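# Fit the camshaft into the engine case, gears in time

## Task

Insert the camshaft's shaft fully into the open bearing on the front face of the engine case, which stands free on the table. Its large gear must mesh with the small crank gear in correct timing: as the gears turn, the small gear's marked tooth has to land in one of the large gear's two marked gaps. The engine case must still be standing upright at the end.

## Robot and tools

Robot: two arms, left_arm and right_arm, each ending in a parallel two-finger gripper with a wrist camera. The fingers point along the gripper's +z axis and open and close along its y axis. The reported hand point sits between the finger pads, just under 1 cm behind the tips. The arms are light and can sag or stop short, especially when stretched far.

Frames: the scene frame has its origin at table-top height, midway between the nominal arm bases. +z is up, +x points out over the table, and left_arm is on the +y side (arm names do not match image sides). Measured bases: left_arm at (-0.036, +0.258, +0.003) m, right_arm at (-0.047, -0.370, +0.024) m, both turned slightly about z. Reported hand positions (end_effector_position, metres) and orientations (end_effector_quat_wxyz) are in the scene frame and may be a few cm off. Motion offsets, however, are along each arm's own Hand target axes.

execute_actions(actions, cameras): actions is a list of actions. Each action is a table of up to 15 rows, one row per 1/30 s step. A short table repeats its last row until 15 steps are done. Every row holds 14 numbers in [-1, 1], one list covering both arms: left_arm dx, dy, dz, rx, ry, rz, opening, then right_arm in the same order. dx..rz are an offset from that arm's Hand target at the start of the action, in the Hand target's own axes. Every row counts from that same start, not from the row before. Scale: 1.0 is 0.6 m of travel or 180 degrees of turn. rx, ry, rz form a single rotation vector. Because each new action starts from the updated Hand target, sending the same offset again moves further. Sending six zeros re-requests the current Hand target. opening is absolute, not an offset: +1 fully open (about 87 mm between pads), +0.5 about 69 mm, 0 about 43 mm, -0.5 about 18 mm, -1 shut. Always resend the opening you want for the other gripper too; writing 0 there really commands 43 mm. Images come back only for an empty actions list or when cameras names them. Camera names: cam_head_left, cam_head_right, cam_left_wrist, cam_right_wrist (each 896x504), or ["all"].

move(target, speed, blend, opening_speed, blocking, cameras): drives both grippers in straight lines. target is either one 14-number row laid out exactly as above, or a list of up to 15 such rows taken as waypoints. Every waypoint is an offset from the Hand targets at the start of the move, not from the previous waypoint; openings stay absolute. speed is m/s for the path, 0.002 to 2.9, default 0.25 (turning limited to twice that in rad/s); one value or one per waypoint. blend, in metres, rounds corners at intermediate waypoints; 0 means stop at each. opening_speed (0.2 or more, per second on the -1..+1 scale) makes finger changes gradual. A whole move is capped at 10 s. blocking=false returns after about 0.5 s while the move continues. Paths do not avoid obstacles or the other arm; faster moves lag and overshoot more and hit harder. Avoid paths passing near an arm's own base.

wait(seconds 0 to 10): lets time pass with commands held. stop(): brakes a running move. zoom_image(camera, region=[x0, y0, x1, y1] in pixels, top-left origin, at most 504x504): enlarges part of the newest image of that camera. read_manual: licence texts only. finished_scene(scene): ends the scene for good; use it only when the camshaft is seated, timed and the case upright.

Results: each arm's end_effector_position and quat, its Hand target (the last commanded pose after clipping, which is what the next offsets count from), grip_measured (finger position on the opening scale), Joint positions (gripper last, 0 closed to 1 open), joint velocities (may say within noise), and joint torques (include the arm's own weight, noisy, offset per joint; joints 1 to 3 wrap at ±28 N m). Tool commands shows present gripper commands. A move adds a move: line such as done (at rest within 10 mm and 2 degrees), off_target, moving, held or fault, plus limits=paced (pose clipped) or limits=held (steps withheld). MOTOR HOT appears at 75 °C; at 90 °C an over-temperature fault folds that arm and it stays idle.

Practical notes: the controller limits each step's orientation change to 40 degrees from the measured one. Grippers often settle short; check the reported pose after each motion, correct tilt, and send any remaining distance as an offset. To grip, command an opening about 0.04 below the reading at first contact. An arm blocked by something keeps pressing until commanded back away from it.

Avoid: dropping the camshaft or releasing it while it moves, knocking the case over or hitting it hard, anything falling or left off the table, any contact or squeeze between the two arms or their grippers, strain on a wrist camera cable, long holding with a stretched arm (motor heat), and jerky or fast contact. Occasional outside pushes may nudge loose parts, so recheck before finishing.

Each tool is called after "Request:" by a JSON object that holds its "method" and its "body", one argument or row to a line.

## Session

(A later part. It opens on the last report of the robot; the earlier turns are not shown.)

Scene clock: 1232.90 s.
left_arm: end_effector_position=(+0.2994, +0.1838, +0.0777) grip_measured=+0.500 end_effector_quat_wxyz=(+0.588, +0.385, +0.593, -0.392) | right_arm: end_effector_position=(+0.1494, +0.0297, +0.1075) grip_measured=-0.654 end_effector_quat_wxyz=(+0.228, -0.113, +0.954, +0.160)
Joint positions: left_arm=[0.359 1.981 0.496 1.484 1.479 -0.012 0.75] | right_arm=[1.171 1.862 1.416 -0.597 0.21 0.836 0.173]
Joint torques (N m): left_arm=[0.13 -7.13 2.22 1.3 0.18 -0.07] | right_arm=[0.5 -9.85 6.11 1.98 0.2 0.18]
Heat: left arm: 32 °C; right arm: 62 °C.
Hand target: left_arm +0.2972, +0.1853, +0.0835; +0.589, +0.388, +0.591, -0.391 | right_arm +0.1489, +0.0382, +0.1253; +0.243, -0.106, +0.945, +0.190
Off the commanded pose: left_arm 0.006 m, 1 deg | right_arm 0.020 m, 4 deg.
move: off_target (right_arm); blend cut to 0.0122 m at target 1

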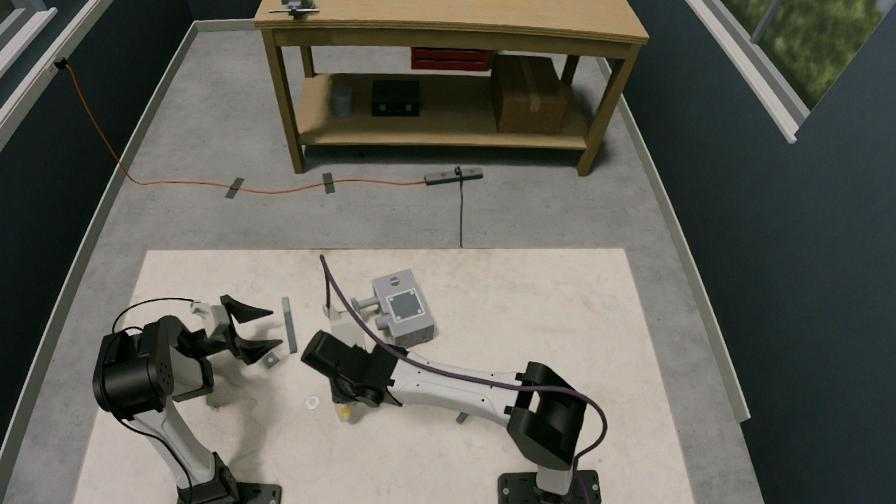

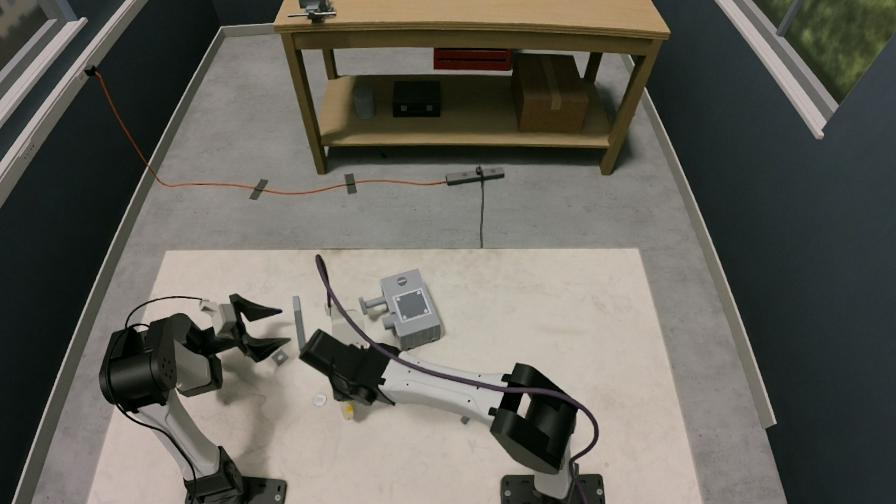

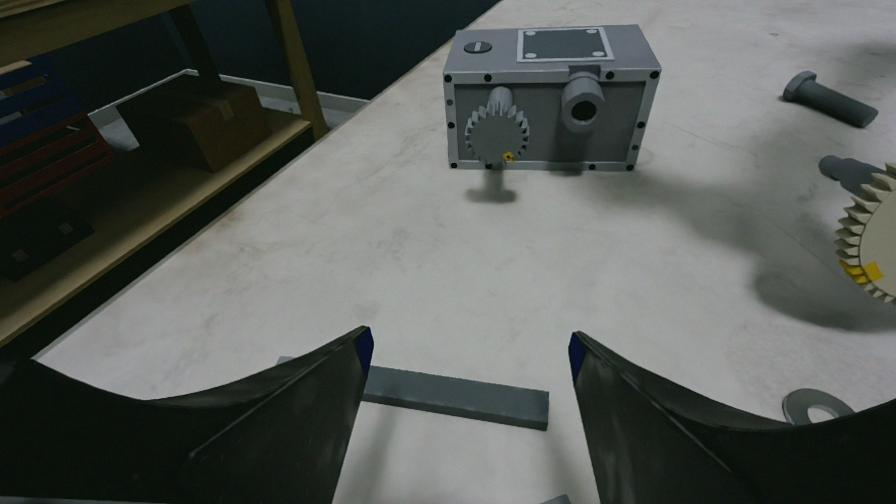

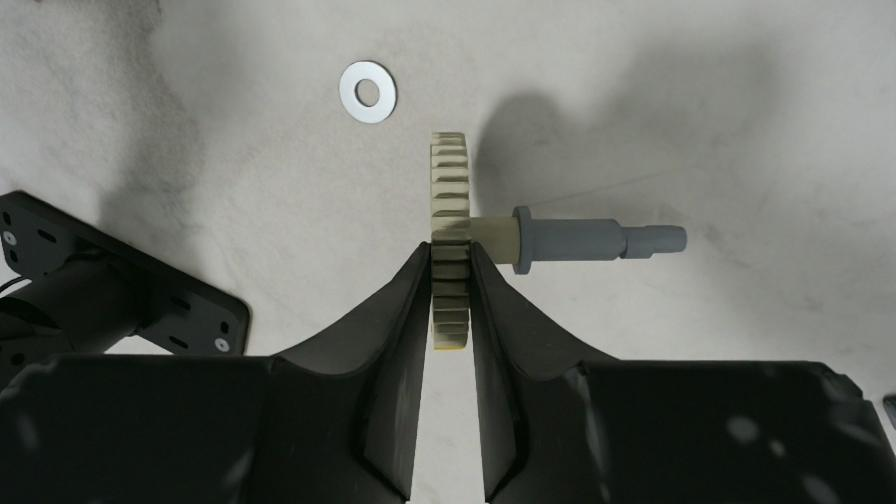

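Request:
{"method": "move", "body": {
  "target": [0,0,0,0,0,0,0.5,0.02,-0.013,0.033,0,0,0,-0.76],
  "speed": 0.06,
  "cameras": ["cam_right_wrist","cam_left_wrist"]
}}

Scene clock: 1240.40 s.
left_arm: end_effector_position=(+0.2994, +0.1838, +0.0777) grip_measured=+0.500 end_effector_quat_wxyz=(+0.588, +0.385, +0.593, -0.392) | right_arm: end_effector_position=(+0.1493, +0.0296, +0.0913) grip_measured=-0.654 end_effector_quat_wxyz=(+0.233, -0.112, +0.951, +0.168)
Joint positions: left_arm=[0.359 1.981 0.496 1.484 1.479 -0.012 0.75] | right_arm=[1.171 1.862 1.342 -0.504 0.21 0.836 0.173]
Joint torques (N m): left_arm=[0.13 -7.13 2.24 1.3 0.17 -0.07] | right_arm=[0.27 -8.32 6.17 2.01 0.19 0.19]
Heat: left arm: 32 °C; right arm: 59 °C.
Hand target: left_arm +0.2972, +0.1853, +0.0835; +0.589, +0.388, +0.591, -0.391 | right_arm +0.1491, +0.0380, +0.1009; +0.242, -0.106, +0.945, +0.190
Off the commanded pose: left_arm 0.006 m, 1 deg | right_arm 0.013 m, 3 deg.
move: off_target (right_arm)
Images, in order (width x height): cam_left_wrist 896x504, cam_right_wrist 896x504.

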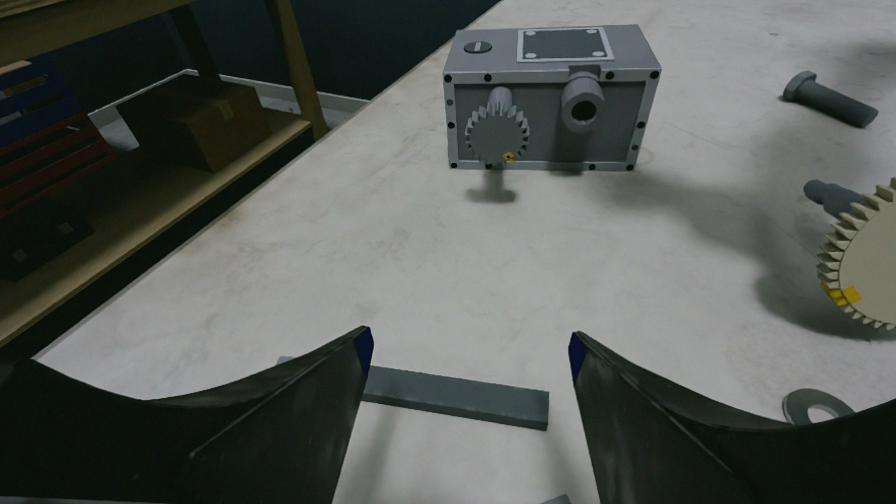

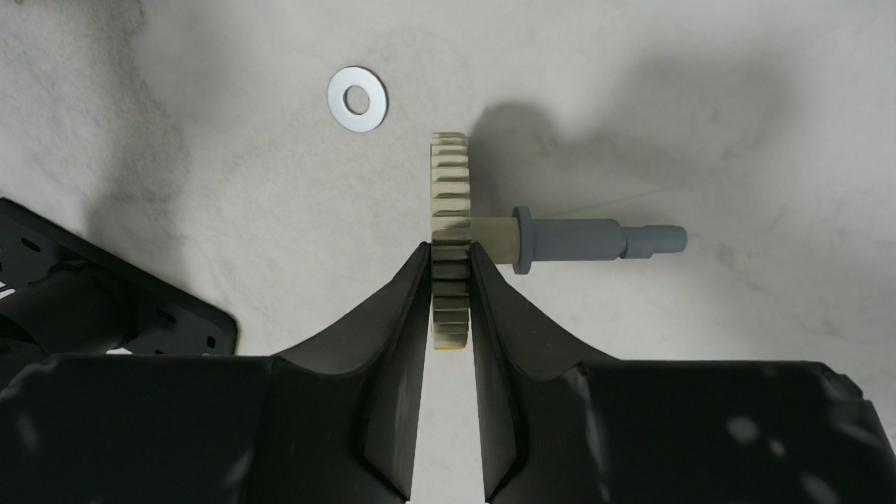

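Request:
{"method": "move", "body": {
  "target": [0,0,0,0,0,0,0.5,0.0155,-0.01,0.025,0,0,0,-0.76],
  "speed": 0.05,
  "cameras": ["cam_right_wrist","cam_left_wrist"]
}}

Scene clock: 1246.77 s.
left_arm: end_effector_position=(+0.2994, +0.1838, +0.0777) grip_measured=+0.500 end_effector_quat_wxyz=(+0.588, +0.385, +0.593, -0.392) | right_arm: end_effector_position=(+0.1494, +0.0297, +0.0790) grip_measured=-0.654 end_effector_quat_wxyz=(+0.237, -0.111, +0.950, +0.173)
Joint positions: left_arm=[0.359 1.981 0.496 1.484 1.479 -0.012 0.75] | right_arm=[1.171 1.866 1.291 -0.434 0.21 0.836 0.173]
Joint torques (N m): left_arm=[0.14 -7.13 2.25 1.31 0.17 -0.06] | right_arm=[0.4 -7.12 6.04 2.05 0.2 0.19]
Heat: left arm: 32 °C; right arm: 57 °C.
Hand target: left_arm +0.2972, +0.1853, +0.0835; +0.589, +0.388, +0.591, -0.391 | right_arm +0.1491, +0.0376, +0.0822; +0.242, -0.106, +0.945, +0.190
Off the commanded pose: left_arm 0.006 m, 1 deg | right_arm 0.009 m, 2 deg.
move: done
Images, in order (width x height): cam_left_wrist 896x504, cam_right_wrist 896x504.

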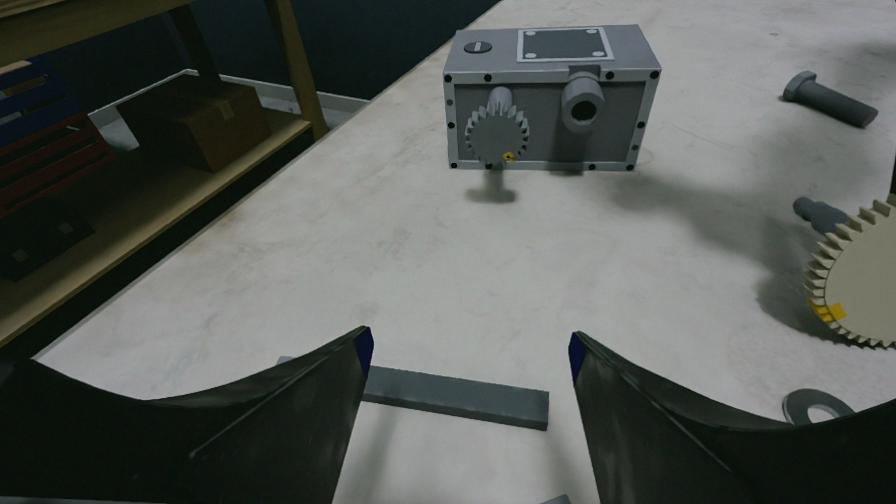

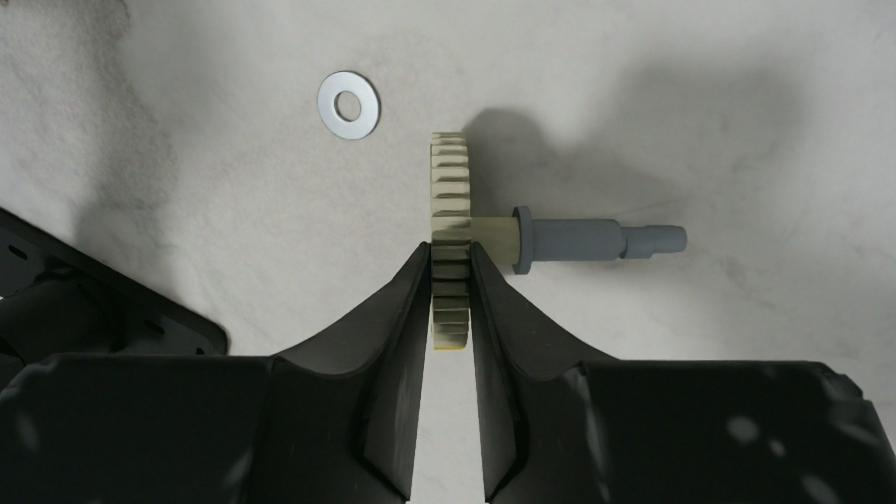

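Request:
{"method": "move", "body": {
  "target": [
    [0,0,0,0,0,0,0.5,0.0055,-0.004,0.0095,0,0,0,-0.76],
    [0,0,0,0,0,0,0.5,0.0055,-0.004,0.0095,0,0,0,-0.6]
  ],
  "speed": 0.05,
  "opening_speed": 0.2,
  "cameras": ["cam_right_wrist","cam_left_wrist"]
}}

Scene clock: 1252.47 s.
left_arm: end_effector_position=(+0.2994, +0.1838, +0.0777) grip_measured=+0.500 end_effector_quat_wxyz=(+0.588, +0.385, +0.593, -0.392) | right_arm: end_effector_position=(+0.1503, +0.0325, +0.0754) grip_measured=-0.600 end_effector_quat_wxyz=(+0.239, -0.110, +0.948, +0.180)
Joint positions: left_arm=[0.359 1.981 0.496 1.484 1.479 -0.012 0.75] | right_arm=[1.171 1.871 1.276 -0.399 0.208 0.836 0.2]
Joint torques (N m): left_arm=[0.16 -7.13 2.22 1.29 0.18 -0.07] | right_arm=[0.35 -6.8 5.81 2 0.22 0.16]
Heat: left arm: 32 °C; right arm: 55 °C.
Hand target: left_arm +0.2972, +0.1853, +0.0835; +0.589, +0.388, +0.591, -0.391 | right_arm +0.1494, +0.0374, +0.0751; +0.242, -0.106, +0.945, +0.190
Off the commanded pose: left_arm 0.006 m, 1 deg | right_arm 0.005 m, 1 deg.
move: done
Images, in order (width x height): cam_left_wrist 896x504, cam_right_wrist 896x504.

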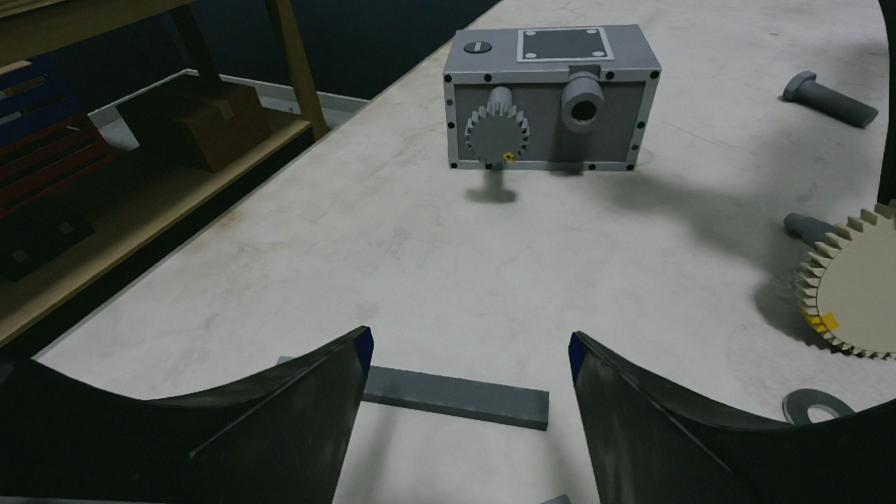

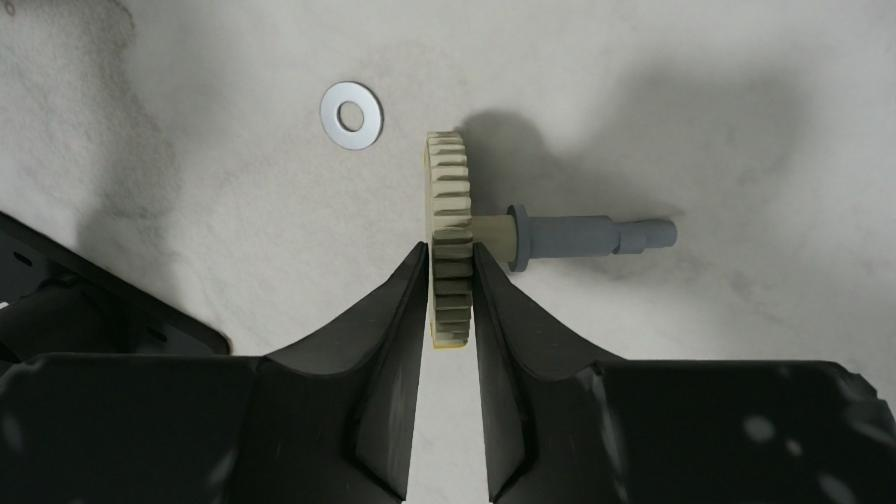

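Request:
{"method": "move", "body": {
  "target": [
    [0,0,0,0,0,0,0.5,0,0,0,0,0,0,0.5],
    [0,0,0,0,0,0,0.5,0,0,-0.2,0,0,0,0.5],
    [0,0,0,0,0,0,0.5,0.011,-0.287,-0.377,0,0,0,0.5]
  ],
  "speed": 0.15,
  "opening_speed": 0.6,
  "blend": [0,0.02,0],
  "cameras": ["all"]
}}

Scene clock: 1264.40 s.
left_arm: end_effector_position=(+0.2994, +0.1838, +0.0777) grip_measured=+0.500 end_effector_quat_wxyz=(+0.588, +0.385, +0.593, -0.392) | right_arm: end_effector_position=(+0.1008, -0.2098, +0.2061) grip_measured=+0.500 end_effector_quat_wxyz=(+0.248, -0.104, +0.944, +0.192)
Joint positions: left_arm=[0.359 1.981 0.496 1.484 1.479 -0.012 0.75] | right_arm=[0.747 0.915 1.001 -1.019 -0.038 0.499 0.75]
Joint torques (N m): left_arm=[0.16 -7.13 2.22 1.3 0.18 -0.06] | right_arm=[-0.85 -0.9 5.6 1.75 0.02 -0.07]
Heat: left arm: 32 °C; right arm: 52 °C.
Hand target: left_arm +0.2972, +0.1853, +0.0835; +0.589, +0.388, +0.591, -0.391 | right_arm +0.0995, -0.2120, +0.2021; +0.242, -0.106, +0.945, +0.190
Off the commanded pose: left_arm 0.006 m, 1 deg | right_arm 0.005 m, 1 deg.
move: done

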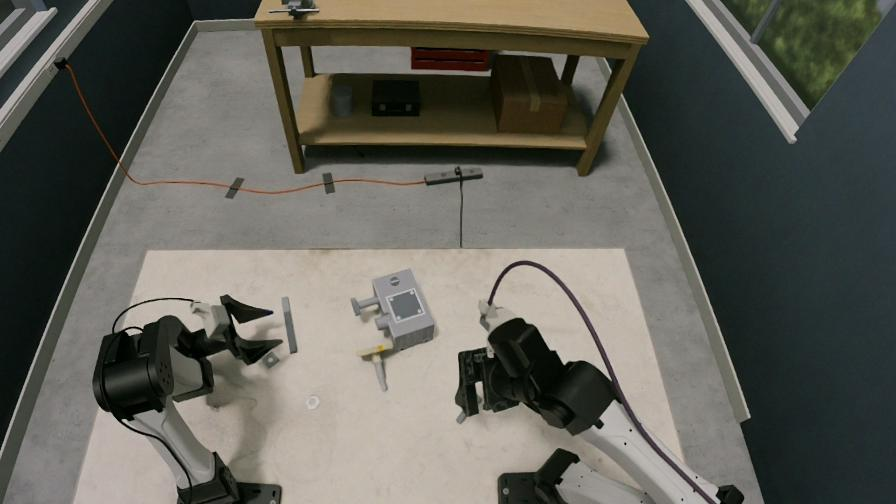

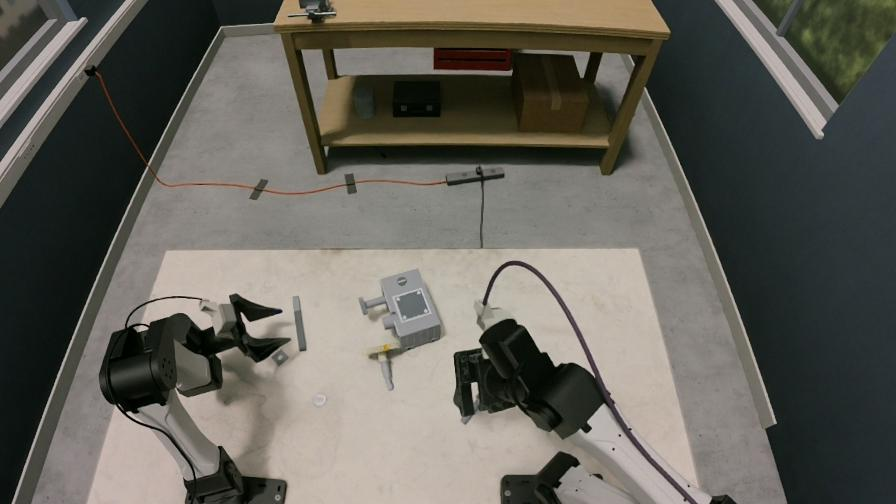

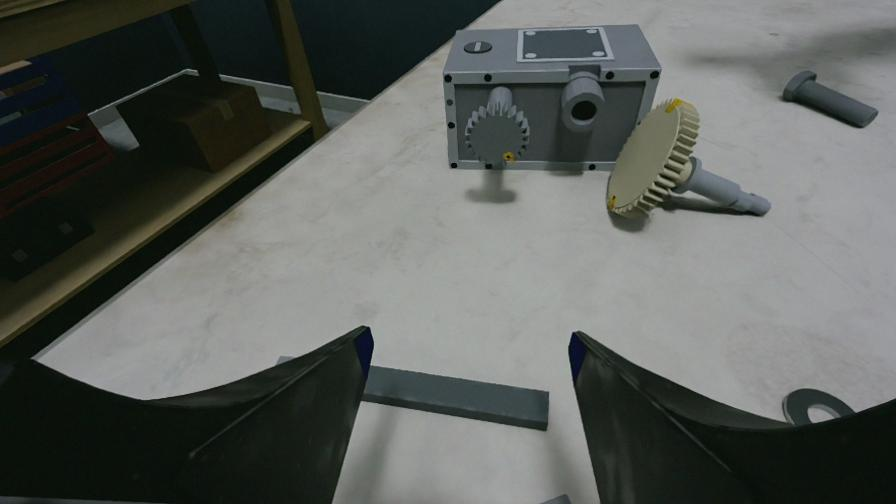

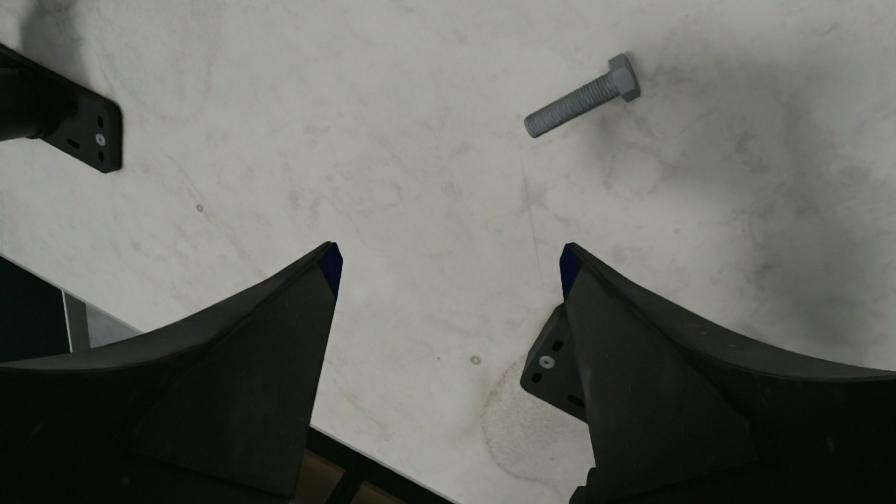

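Request:
{"method": "move", "body": {
  "target": [
    [-0.167,0,0,0,0,0,0.5,-0.066,-0.265,-0.122,0,0,0,0.5],
    [-0.171,-0.295,0.31,-0.108,0.5335,0.08,0.6,-0.066,-0.265,-0.122,0,0,0,0.5]
  ],
  "speed": 0.2,
  "blend": [0.03,0],
  "cameras": ["all"]
}}

Scene clock: 1316.27 s.
left_arm: end_effector_position=(+0.2071, -0.0545, +0.1861) grip_measured=+0.600 end_effector_quat_wxyz=(+0.143, +0.537, +0.820, +0.140) | right_arm: end_effector_position=(+0.1450, -0.3795, +0.2238) grip_measured=+0.500 end_effector_quat_wxyz=(+0.229, -0.101, +0.949, +0.193)
Joint positions: left_arm=[-1.043 2.162 2.283 -1.571 -0.385 0.096 0.8] | right_arm=[-0.41 1.187 1.258 -1.432 -0.575 -0.602 0.75]
Joint torques (N m): left_arm=[-0.66 -7.15 6.57 0.55 -0.24 -0.1] | right_arm=[-0.9 -1.58 9.14 0.98 -0.32 -0.06]
Heat: left arm: 32 °C; right arm: 41 °C.
Hand target: left_arm +0.2079, -0.0552, +0.1868; +0.048, +0.518, +0.834, +0.186 | right_arm +0.1494, -0.3818, +0.2322; +0.242, -0.106, +0.945, +0.190
Off the commanded pose: left_arm 0.001 m, 12 deg | right_arm 0.010 m, 2 deg.
joint sent to its limit (left arm) — joint 4 (wrist pitch), lower limit. The joint targets are off in orientation, not in position.
move: off_target (left_arm); target 2's new opening was sent with left_arm's hand 0.001 m and 12 deg from that target

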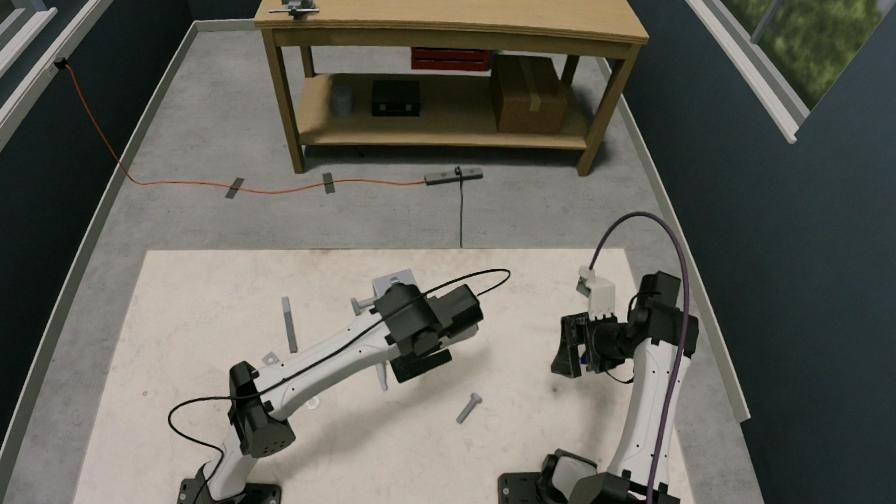

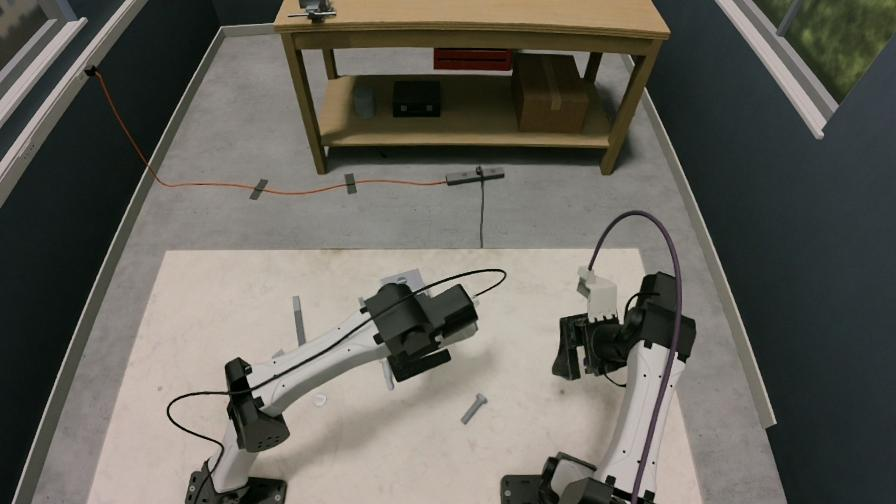

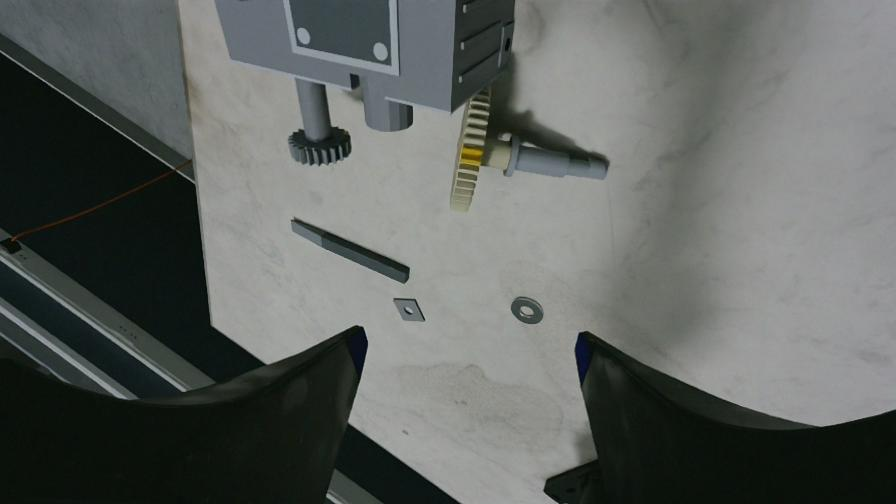

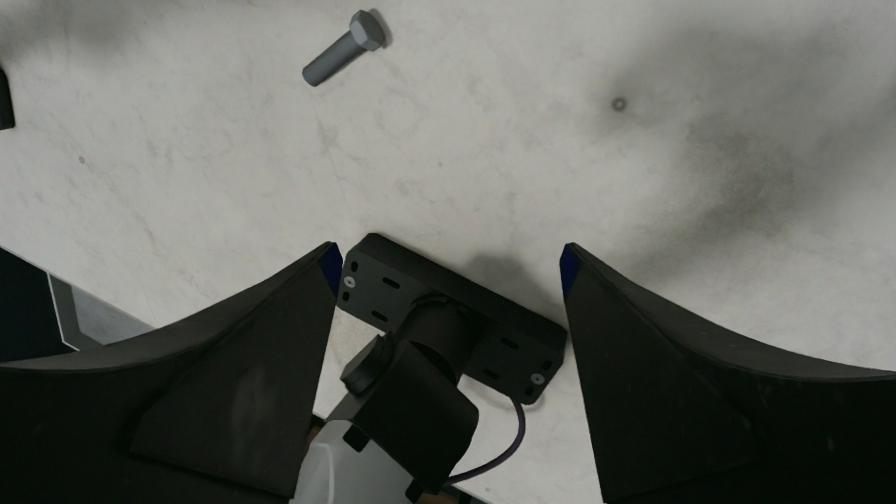

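Request:
{"method": "move", "body": {
  "target": [0.018,0.018,0.151,0.0243,-0.0649,0.0411,0.6,0,0,0,0,0,0,0.5],
  "speed": 0.15,
  "cameras": ["cam_left_wrist","cam_head_left"]
}}

Scene clock: 1353.47 s.
left_arm: end_effector_position=(+0.2344, -0.0148, +0.0974) grip_measured=+0.600 end_effector_quat_wxyz=(+0.079, +0.590, +0.795, +0.116) | right_arm: end_effector_position=(+0.1450, -0.3795, +0.2238) grip_measured=+0.500 end_effector_quat_wxyz=(+0.229, -0.101, +0.949, +0.193)
Joint positions: left_arm=[-0.903 2.072 1.798 -1.214 -0.27 0.34 0.8] | right_arm=[-0.41 1.187 1.258 -1.432 -0.575 -0.602 0.75]
Joint torques (N m): left_arm=[-0.05 -10.8 4.66 0.82 0.05 0.04] | right_arm=[-0.76 -1.59 9.17 1 -0.33 -0.07]
Heat: left arm: 33 °C; right arm: 38 °C.
Hand target: left_arm +0.2367, -0.0177, +0.1079; +0.101, +0.588, +0.796, +0.104 | right_arm +0.1494, -0.3818, +0.2322; +0.242, -0.106, +0.945, +0.190
Off the commanded pose: left_arm 0.011 m, 3 deg | right_arm 0.010 m, 2 deg.
move: off_target (left_arm)
Images, in order (width x height): cam_head_left 896x504, cam_left_wrist 896x504.

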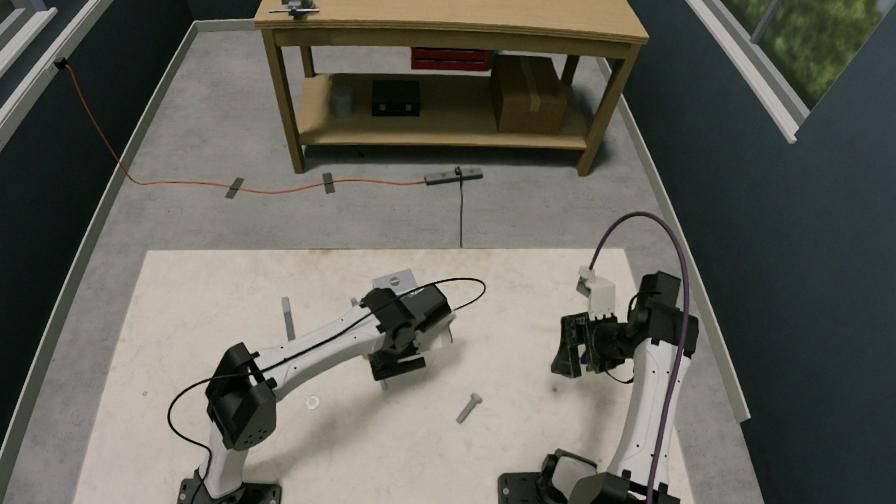

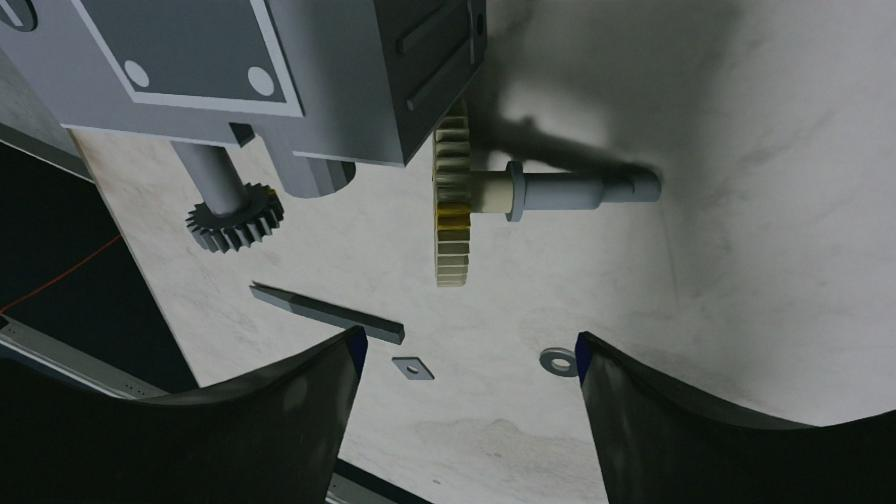

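Request:
{"method": "move", "body": {
  "target": [-0.028,0.01,0.05,0,0,0,0.6,0,0,0,0,0,0,0.5],
  "speed": 0.1,
  "cameras": ["cam_left_wrist"]
}}

Scene clock: 1361.70 s.
left_arm: end_effector_position=(+0.2488, -0.0233, +0.0813) grip_measured=+0.600 end_effector_quat_wxyz=(+0.088, +0.589, +0.795, +0.112) | right_arm: end_effector_position=(+0.1450, -0.3795, +0.2238) grip_measured=+0.500 end_effector_quat_wxyz=(+0.229, -0.101, +0.949, +0.193)
Joint positions: left_arm=[-0.887 2.119 1.807 -1.152 -0.267 0.359 0.8] | right_arm=[-0.41 1.187 1.258 -1.432 -0.575 -0.602 0.75]
Joint torques (N m): left_arm=[0.08 -7.56 7.05 0.89 0.08 0.05] | right_arm=[-0.84 -1.57 9.13 0.99 -0.32 -0.09]
Heat: left arm: 35 °C; right arm: 38 °C.
Hand target: left_arm +0.2556, -0.0308, +0.0817; +0.101, +0.588, +0.796, +0.103 | right_arm +0.1494, -0.3818, +0.2322; +0.242, -0.106, +0.945, +0.190
Off the commanded pose: left_arm 0.010 m, 2 deg | right_arm 0.010 m, 2 deg.
move: done
Images, in order (width x height): cam_left_wrist 896x504.

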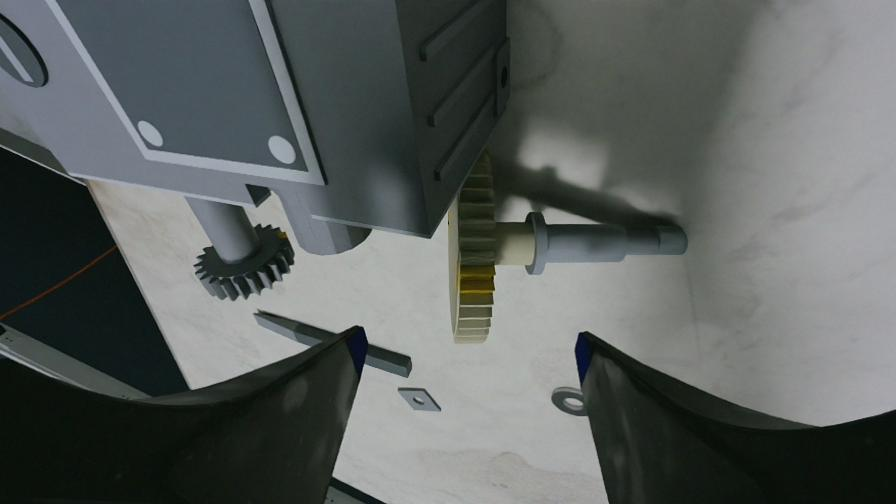

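Request:
{"method": "move", "body": {
  "target": [
    [0.002,0,0.045,0,0,0,0.4,0,0,0,0,0,0,0.5],
    [0.002,0,0.045,0,0,0,-0.45,0,0,0,0,0,0,0.5]
  ],
  "speed": 0.08,
  "opening_speed": 0.5,
  "cameras": ["cam_left_wrist"]
}}

Scene clock: 1371.80 s.
left_arm: end_effector_position=(+0.2597, -0.0268, +0.0615) grip_measured=-0.450 end_effector_quat_wxyz=(+0.100, +0.588, +0.796, +0.107) | right_arm: end_effector_position=(+0.1450, -0.3795, +0.2238) grip_measured=+0.500 end_effector_quat_wxyz=(+0.229, -0.101, +0.949, +0.193)
Joint positions: left_arm=[-0.87 2.139 1.762 -1.056 -0.262 0.377 0.275] | right_arm=[-0.41 1.187 1.258 -1.432 -0.575 -0.602 0.75]
Joint torques (N m): left_arm=[0.13 -7.61 4.98 0.93 0.05 0.01] | right_arm=[-0.83 -1.58 9.21 0.97 -0.32 -0.06]
Heat: left arm: 34 °C; right arm: 38 °C.
Hand target: left_arm +0.2629, -0.0284, +0.0557; +0.101, +0.588, +0.796, +0.103 | right_arm +0.1494, -0.3818, +0.2322; +0.242, -0.106, +0.945, +0.190
Off the commanded pose: left_arm 0.007 m, 0 deg | right_arm 0.010 m, 2 deg.
move: done
Images, in order (width x height): cam_left_wrist 896x504.

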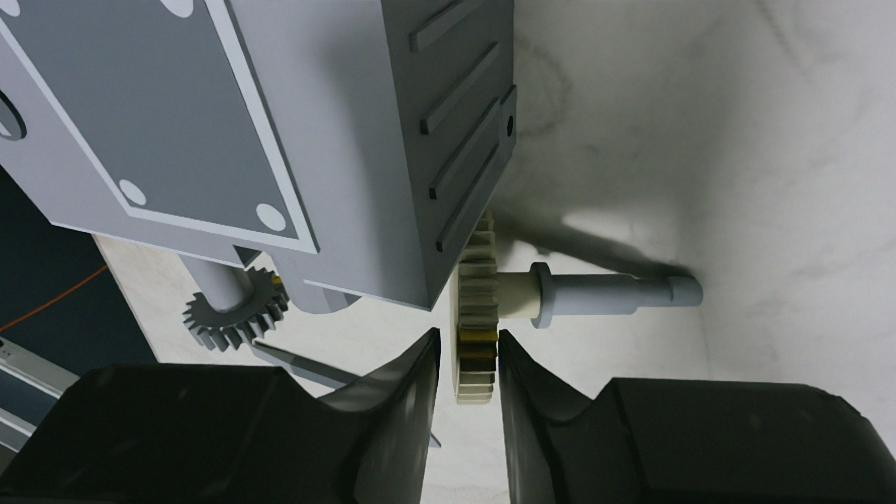

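Request:
{"method": "move", "body": {
  "target": [
    [0.01,0,0.012,0,0,0,-0.45,0,0,0,0,0,0,0.5],
    [0.01,0,0.012,0,0,0,-0.77,0,0,0,0,0,0,0.5]
  ],
  "speed": 0.06,
  "opening_speed": 0.3,
  "cameras": ["cam_left_wrist"]
}}

Scene clock: 1384.17 s.
left_arm: end_effector_position=(+0.2611, -0.0203, +0.0500) grip_measured=-0.642 end_effector_quat_wxyz=(+0.096, +0.590, +0.794, +0.113) | right_arm: end_effector_position=(+0.1450, -0.3795, +0.2238) grip_measured=+0.500 end_effector_quat_wxyz=(+0.229, -0.101, +0.949, +0.193)
Joint positions: left_arm=[-0.862 2.139 1.713 -1.015 -0.268 0.39 0.179] | right_arm=[-0.41 1.187 1.258 -1.432 -0.575 -0.602 0.75]
Joint torques (N m): left_arm=[0.14 -8.58 4.81 0.9 0.12 0] | right_arm=[-0.84 -1.59 9.2 0.98 -0.32 -0.09]
Heat: left arm: 35 °C; right arm: 37 °C.
Hand target: left_arm +0.2632, -0.0222, +0.0485; +0.101, +0.588, +0.796, +0.103 | right_arm +0.1494, -0.3818, +0.2322; +0.242, -0.106, +0.945, +0.190
Off the commanded pose: left_arm 0.003 m, 1 deg | right_arm 0.010 m, 2 deg.
move: done
Images, in order (width x height): cam_left_wrist 896x504.

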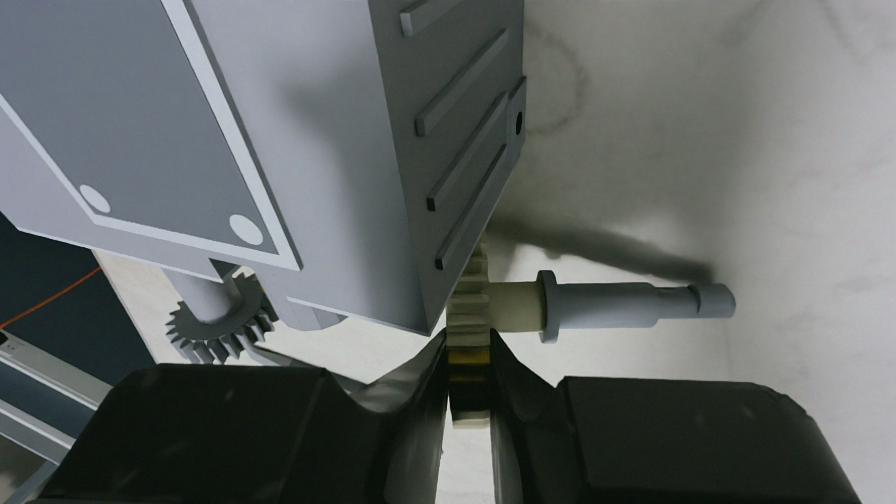

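Request:
{"method": "move", "body": {
  "target": [
    [-0.004,0.028,-0.096,0,0,0,-0.77,0,0,0,0,0,0,0.5],
    [0.0675,-0.114,-0.152,-0.067,-0.226,-0.0907,-0.77,0,0,0,0,0,0,0.5]
  ],
  "speed": 0.13,
  "blend": [0.02,0],
  "cameras": ["cam_left_wrist","cam_head_left","cam_right_wrist"]
}}

Scene clock: 1414.63 s.
left_arm: end_effector_position=(+0.1587, +0.0018, +0.1010) grip_measured=-0.649 end_effector_quat_wxyz=(+0.412, +0.475, +0.777, -0.026) | right_arm: end_effector_position=(+0.1450, -0.3795, +0.2238) grip_measured=+0.500 end_effector_quat_wxyz=(+0.229, -0.101, +0.949, +0.193)
Joint positions: left_arm=[-1.102 1.25 0.73 -0.274 -0.393 0.114 0.175] | right_arm=[-0.41 1.187 1.258 -1.432 -0.575 -0.602 0.75]
Joint torques (N m): left_arm=[-0.98 -4.63 5.91 2.21 -0.24 -0.11] | right_arm=[-0.91 -1.58 9.22 0.96 -0.33 -0.1]
Heat: left arm: 36 °C; right arm: 36 °C.
Hand target: left_arm +0.1632, -0.0074, +0.1150; +0.443, +0.457, +0.770, -0.040 | right_arm +0.1494, -0.3818, +0.2322; +0.242, -0.106, +0.945, +0.190
Off the commanded pose: left_arm 0.017 m, 4 deg | right_arm 0.010 m, 2 deg.
move: off_target (left_arm)
Images, in order (width x height): cam_head_left 896x504, cam_left_wrist 896x504, cam_right_wrist 896x504.

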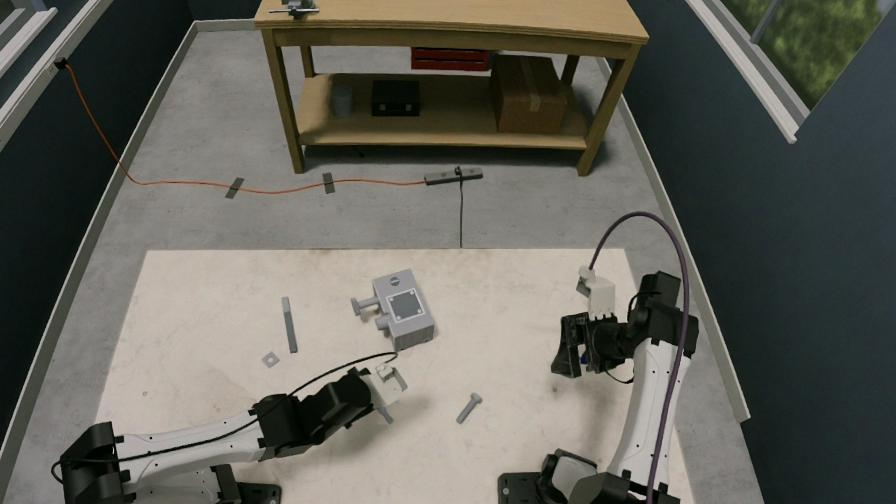

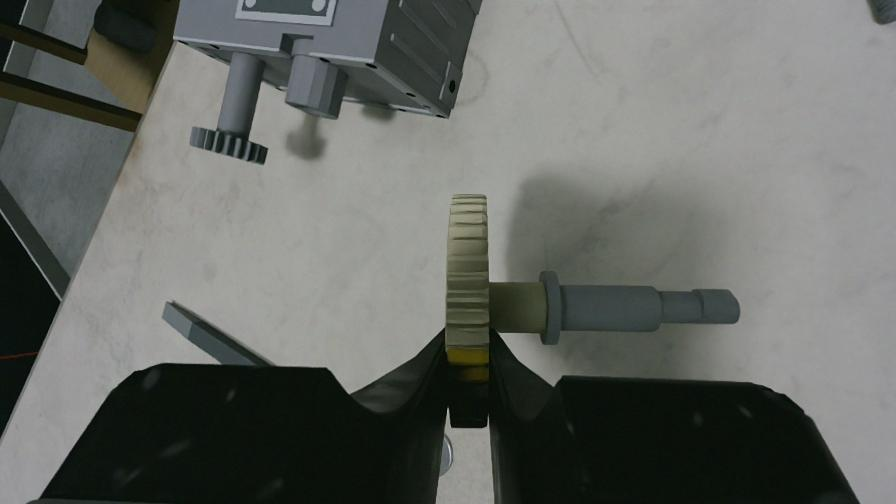

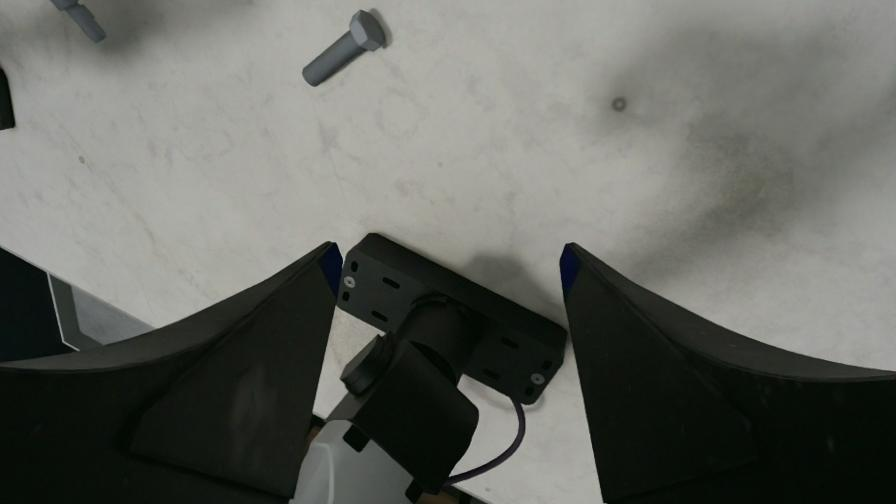

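Request:
{"method": "move", "body": {
  "target": [0.053,-0.025,0.0445,0,0,0,-0.77,0,0,0,0,0,0,0.5],
  "speed": 0.08,
  "cameras": ["cam_left_wrist"]
}}

Scene clock: 1425.97 s.
left_arm: end_effector_position=(+0.1586, +0.0021, +0.0642) grip_measured=-0.649 end_effector_quat_wxyz=(+0.422, +0.469, +0.775, -0.032) | right_arm: end_effector_position=(+0.1450, -0.3795, +0.2238) grip_measured=+0.500 end_effector_quat_wxyz=(+0.229, -0.101, +0.949, +0.193)
Joint positions: left_arm=[-1.102 1.298 0.591 -0.062 -0.394 0.112 0.175] | right_arm=[-0.41 1.187 1.258 -1.432 -0.575 -0.602 0.75]
Joint torques (N m): left_arm=[-0.95 -2.54 5.78 2.25 -0.24 -0.08] | right_arm=[-0.87 -1.52 9.22 0.97 -0.3 -0.09]
Heat: left arm: 34 °C; right arm: 36 °C.
Hand target: left_arm +0.1633, -0.0071, +0.0707; +0.443, +0.457, +0.770, -0.040 | right_arm +0.1494, -0.3818, +0.2322; +0.242, -0.106, +0.945, +0.190
Off the commanded pose: left_arm 0.012 m, 3 deg | right_arm 0.010 m, 2 deg.
move: off_target (left_arm)
Images, in order (width x height): cam_left_wrist 896x504.

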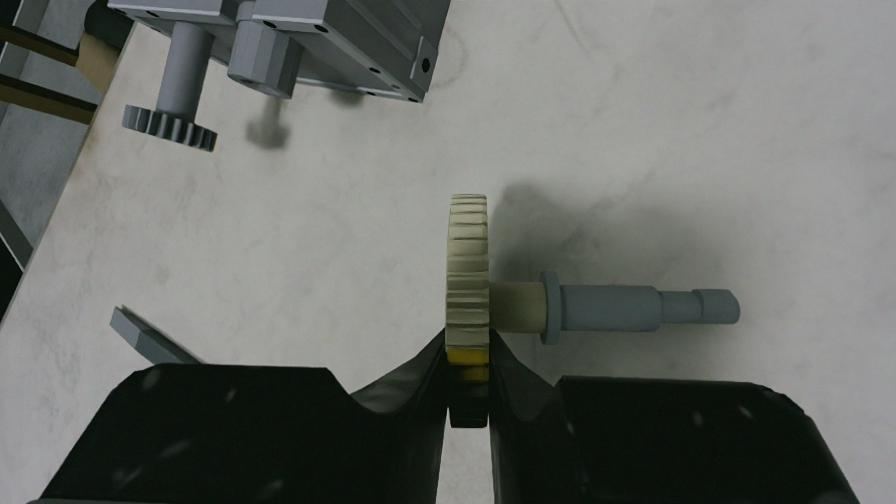

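Request:
{"method": "move", "body": {
  "target": [0.02,-0.0095,0.017,0,0,0,-0.77,0,0,0,0,0,0,0.5],
  "speed": 0.06,
  "cameras": ["cam_left_wrist"]
}}

Scene clock: 1429.87 s.
left_arm: end_effector_position=(+0.1587, +0.0017, +0.0475) grip_measured=-0.649 end_effector_quat_wxyz=(+0.422, +0.469, +0.775, -0.032) | right_arm: end_effector_position=(+0.1450, -0.3795, +0.2238) grip_measured=+0.500 end_effector_quat_wxyz=(+0.229, -0.101, +0.949, +0.193)
Joint positions: left_arm=[-1.102 1.343 0.547 0.027 -0.394 0.112 0.175] | right_arm=[-0.41 1.187 1.258 -1.432 -0.575 -0.602 0.75]
Joint torques (N m): left_arm=[-0.95 -2.78 5.5 2.26 -0.24 -0.08] | right_arm=[-0.8 -1.47 9.22 0.96 -0.35 -0.09]
Heat: left arm: 33 °C; right arm: 36 °C.
Hand target: left_arm +0.1634, -0.0072, +0.0541; +0.443, +0.457, +0.770, -0.040 | right_arm +0.1494, -0.3818, +0.2322; +0.242, -0.106, +0.945, +0.190
Off the commanded pose: left_arm 0.012 m, 3 deg | right_arm 0.010 m, 2 deg.
move: off_target (left_arm)
Images, in order (width x height): cam_left_wrist 896x504.

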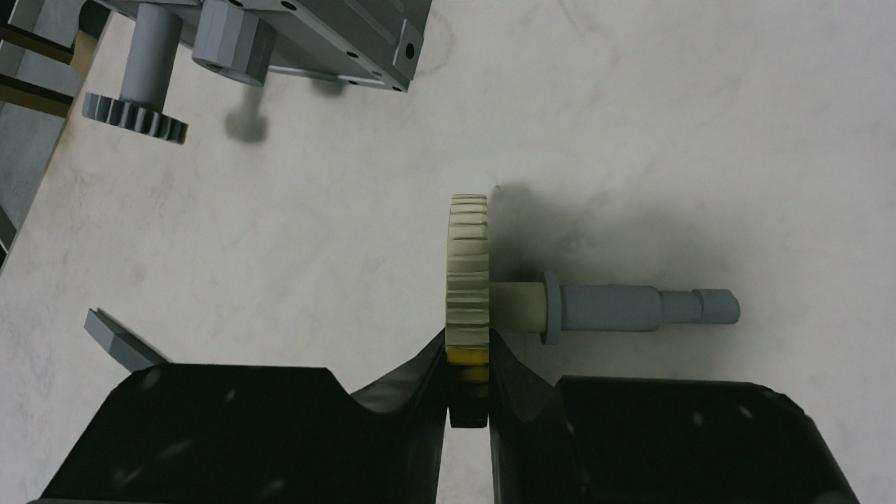

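Request:
{"method": "move", "body": {
  "target": [
    [0.0125,-0.006,0.0105,0,0,0,-0.77,0,0,0,0,0,0,0.5],
    [0.0125,-0.006,0.0105,0,0,0,-0.6,0,0,0,0,0,0,0.5]
  ],
  "speed": 0.05,
  "opening_speed": 0.2,
  "cameras": ["cam_left_wrist"]
}}

Scene clock: 1437.97 s.
left_arm: end_effector_position=(+0.1625, -0.0040, +0.0430) grip_measured=-0.600 end_effector_quat_wxyz=(+0.435, +0.462, +0.772, -0.038) | right_arm: end_effector_position=(+0.1450, -0.3795, +0.2238) grip_measured=+0.500 end_effector_quat_wxyz=(+0.229, -0.101, +0.949, +0.193)
Joint positions: left_arm=[-1.102 1.375 0.524 0.115 -0.401 0.112 0.2] | right_arm=[-0.41 1.187 1.258 -1.432 -0.575 -0.602 0.75]
Joint torques (N m): left_arm=[-0.91 -2.67 5.05 2.01 -0.16 -0.07] | right_arm=[-0.83 -1.54 9.16 0.99 -0.31 -0.1]
Heat: left arm: 32 °C; right arm: 36 °C.
Hand target: left_arm +0.1634, -0.0073, +0.0437; +0.443, +0.457, +0.770, -0.040 | right_arm +0.1494, -0.3818, +0.2322; +0.242, -0.106, +0.945, +0.190
Off the commanded pose: left_arm 0.003 m, 1 deg | right_arm 0.010 m, 2 deg.
move: done
Images, in order (width x height): cam_left_wrist 896x504.

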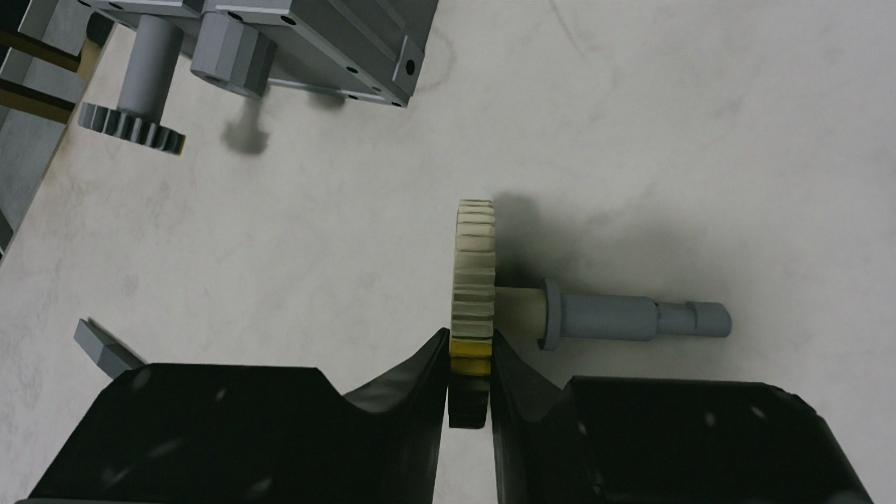

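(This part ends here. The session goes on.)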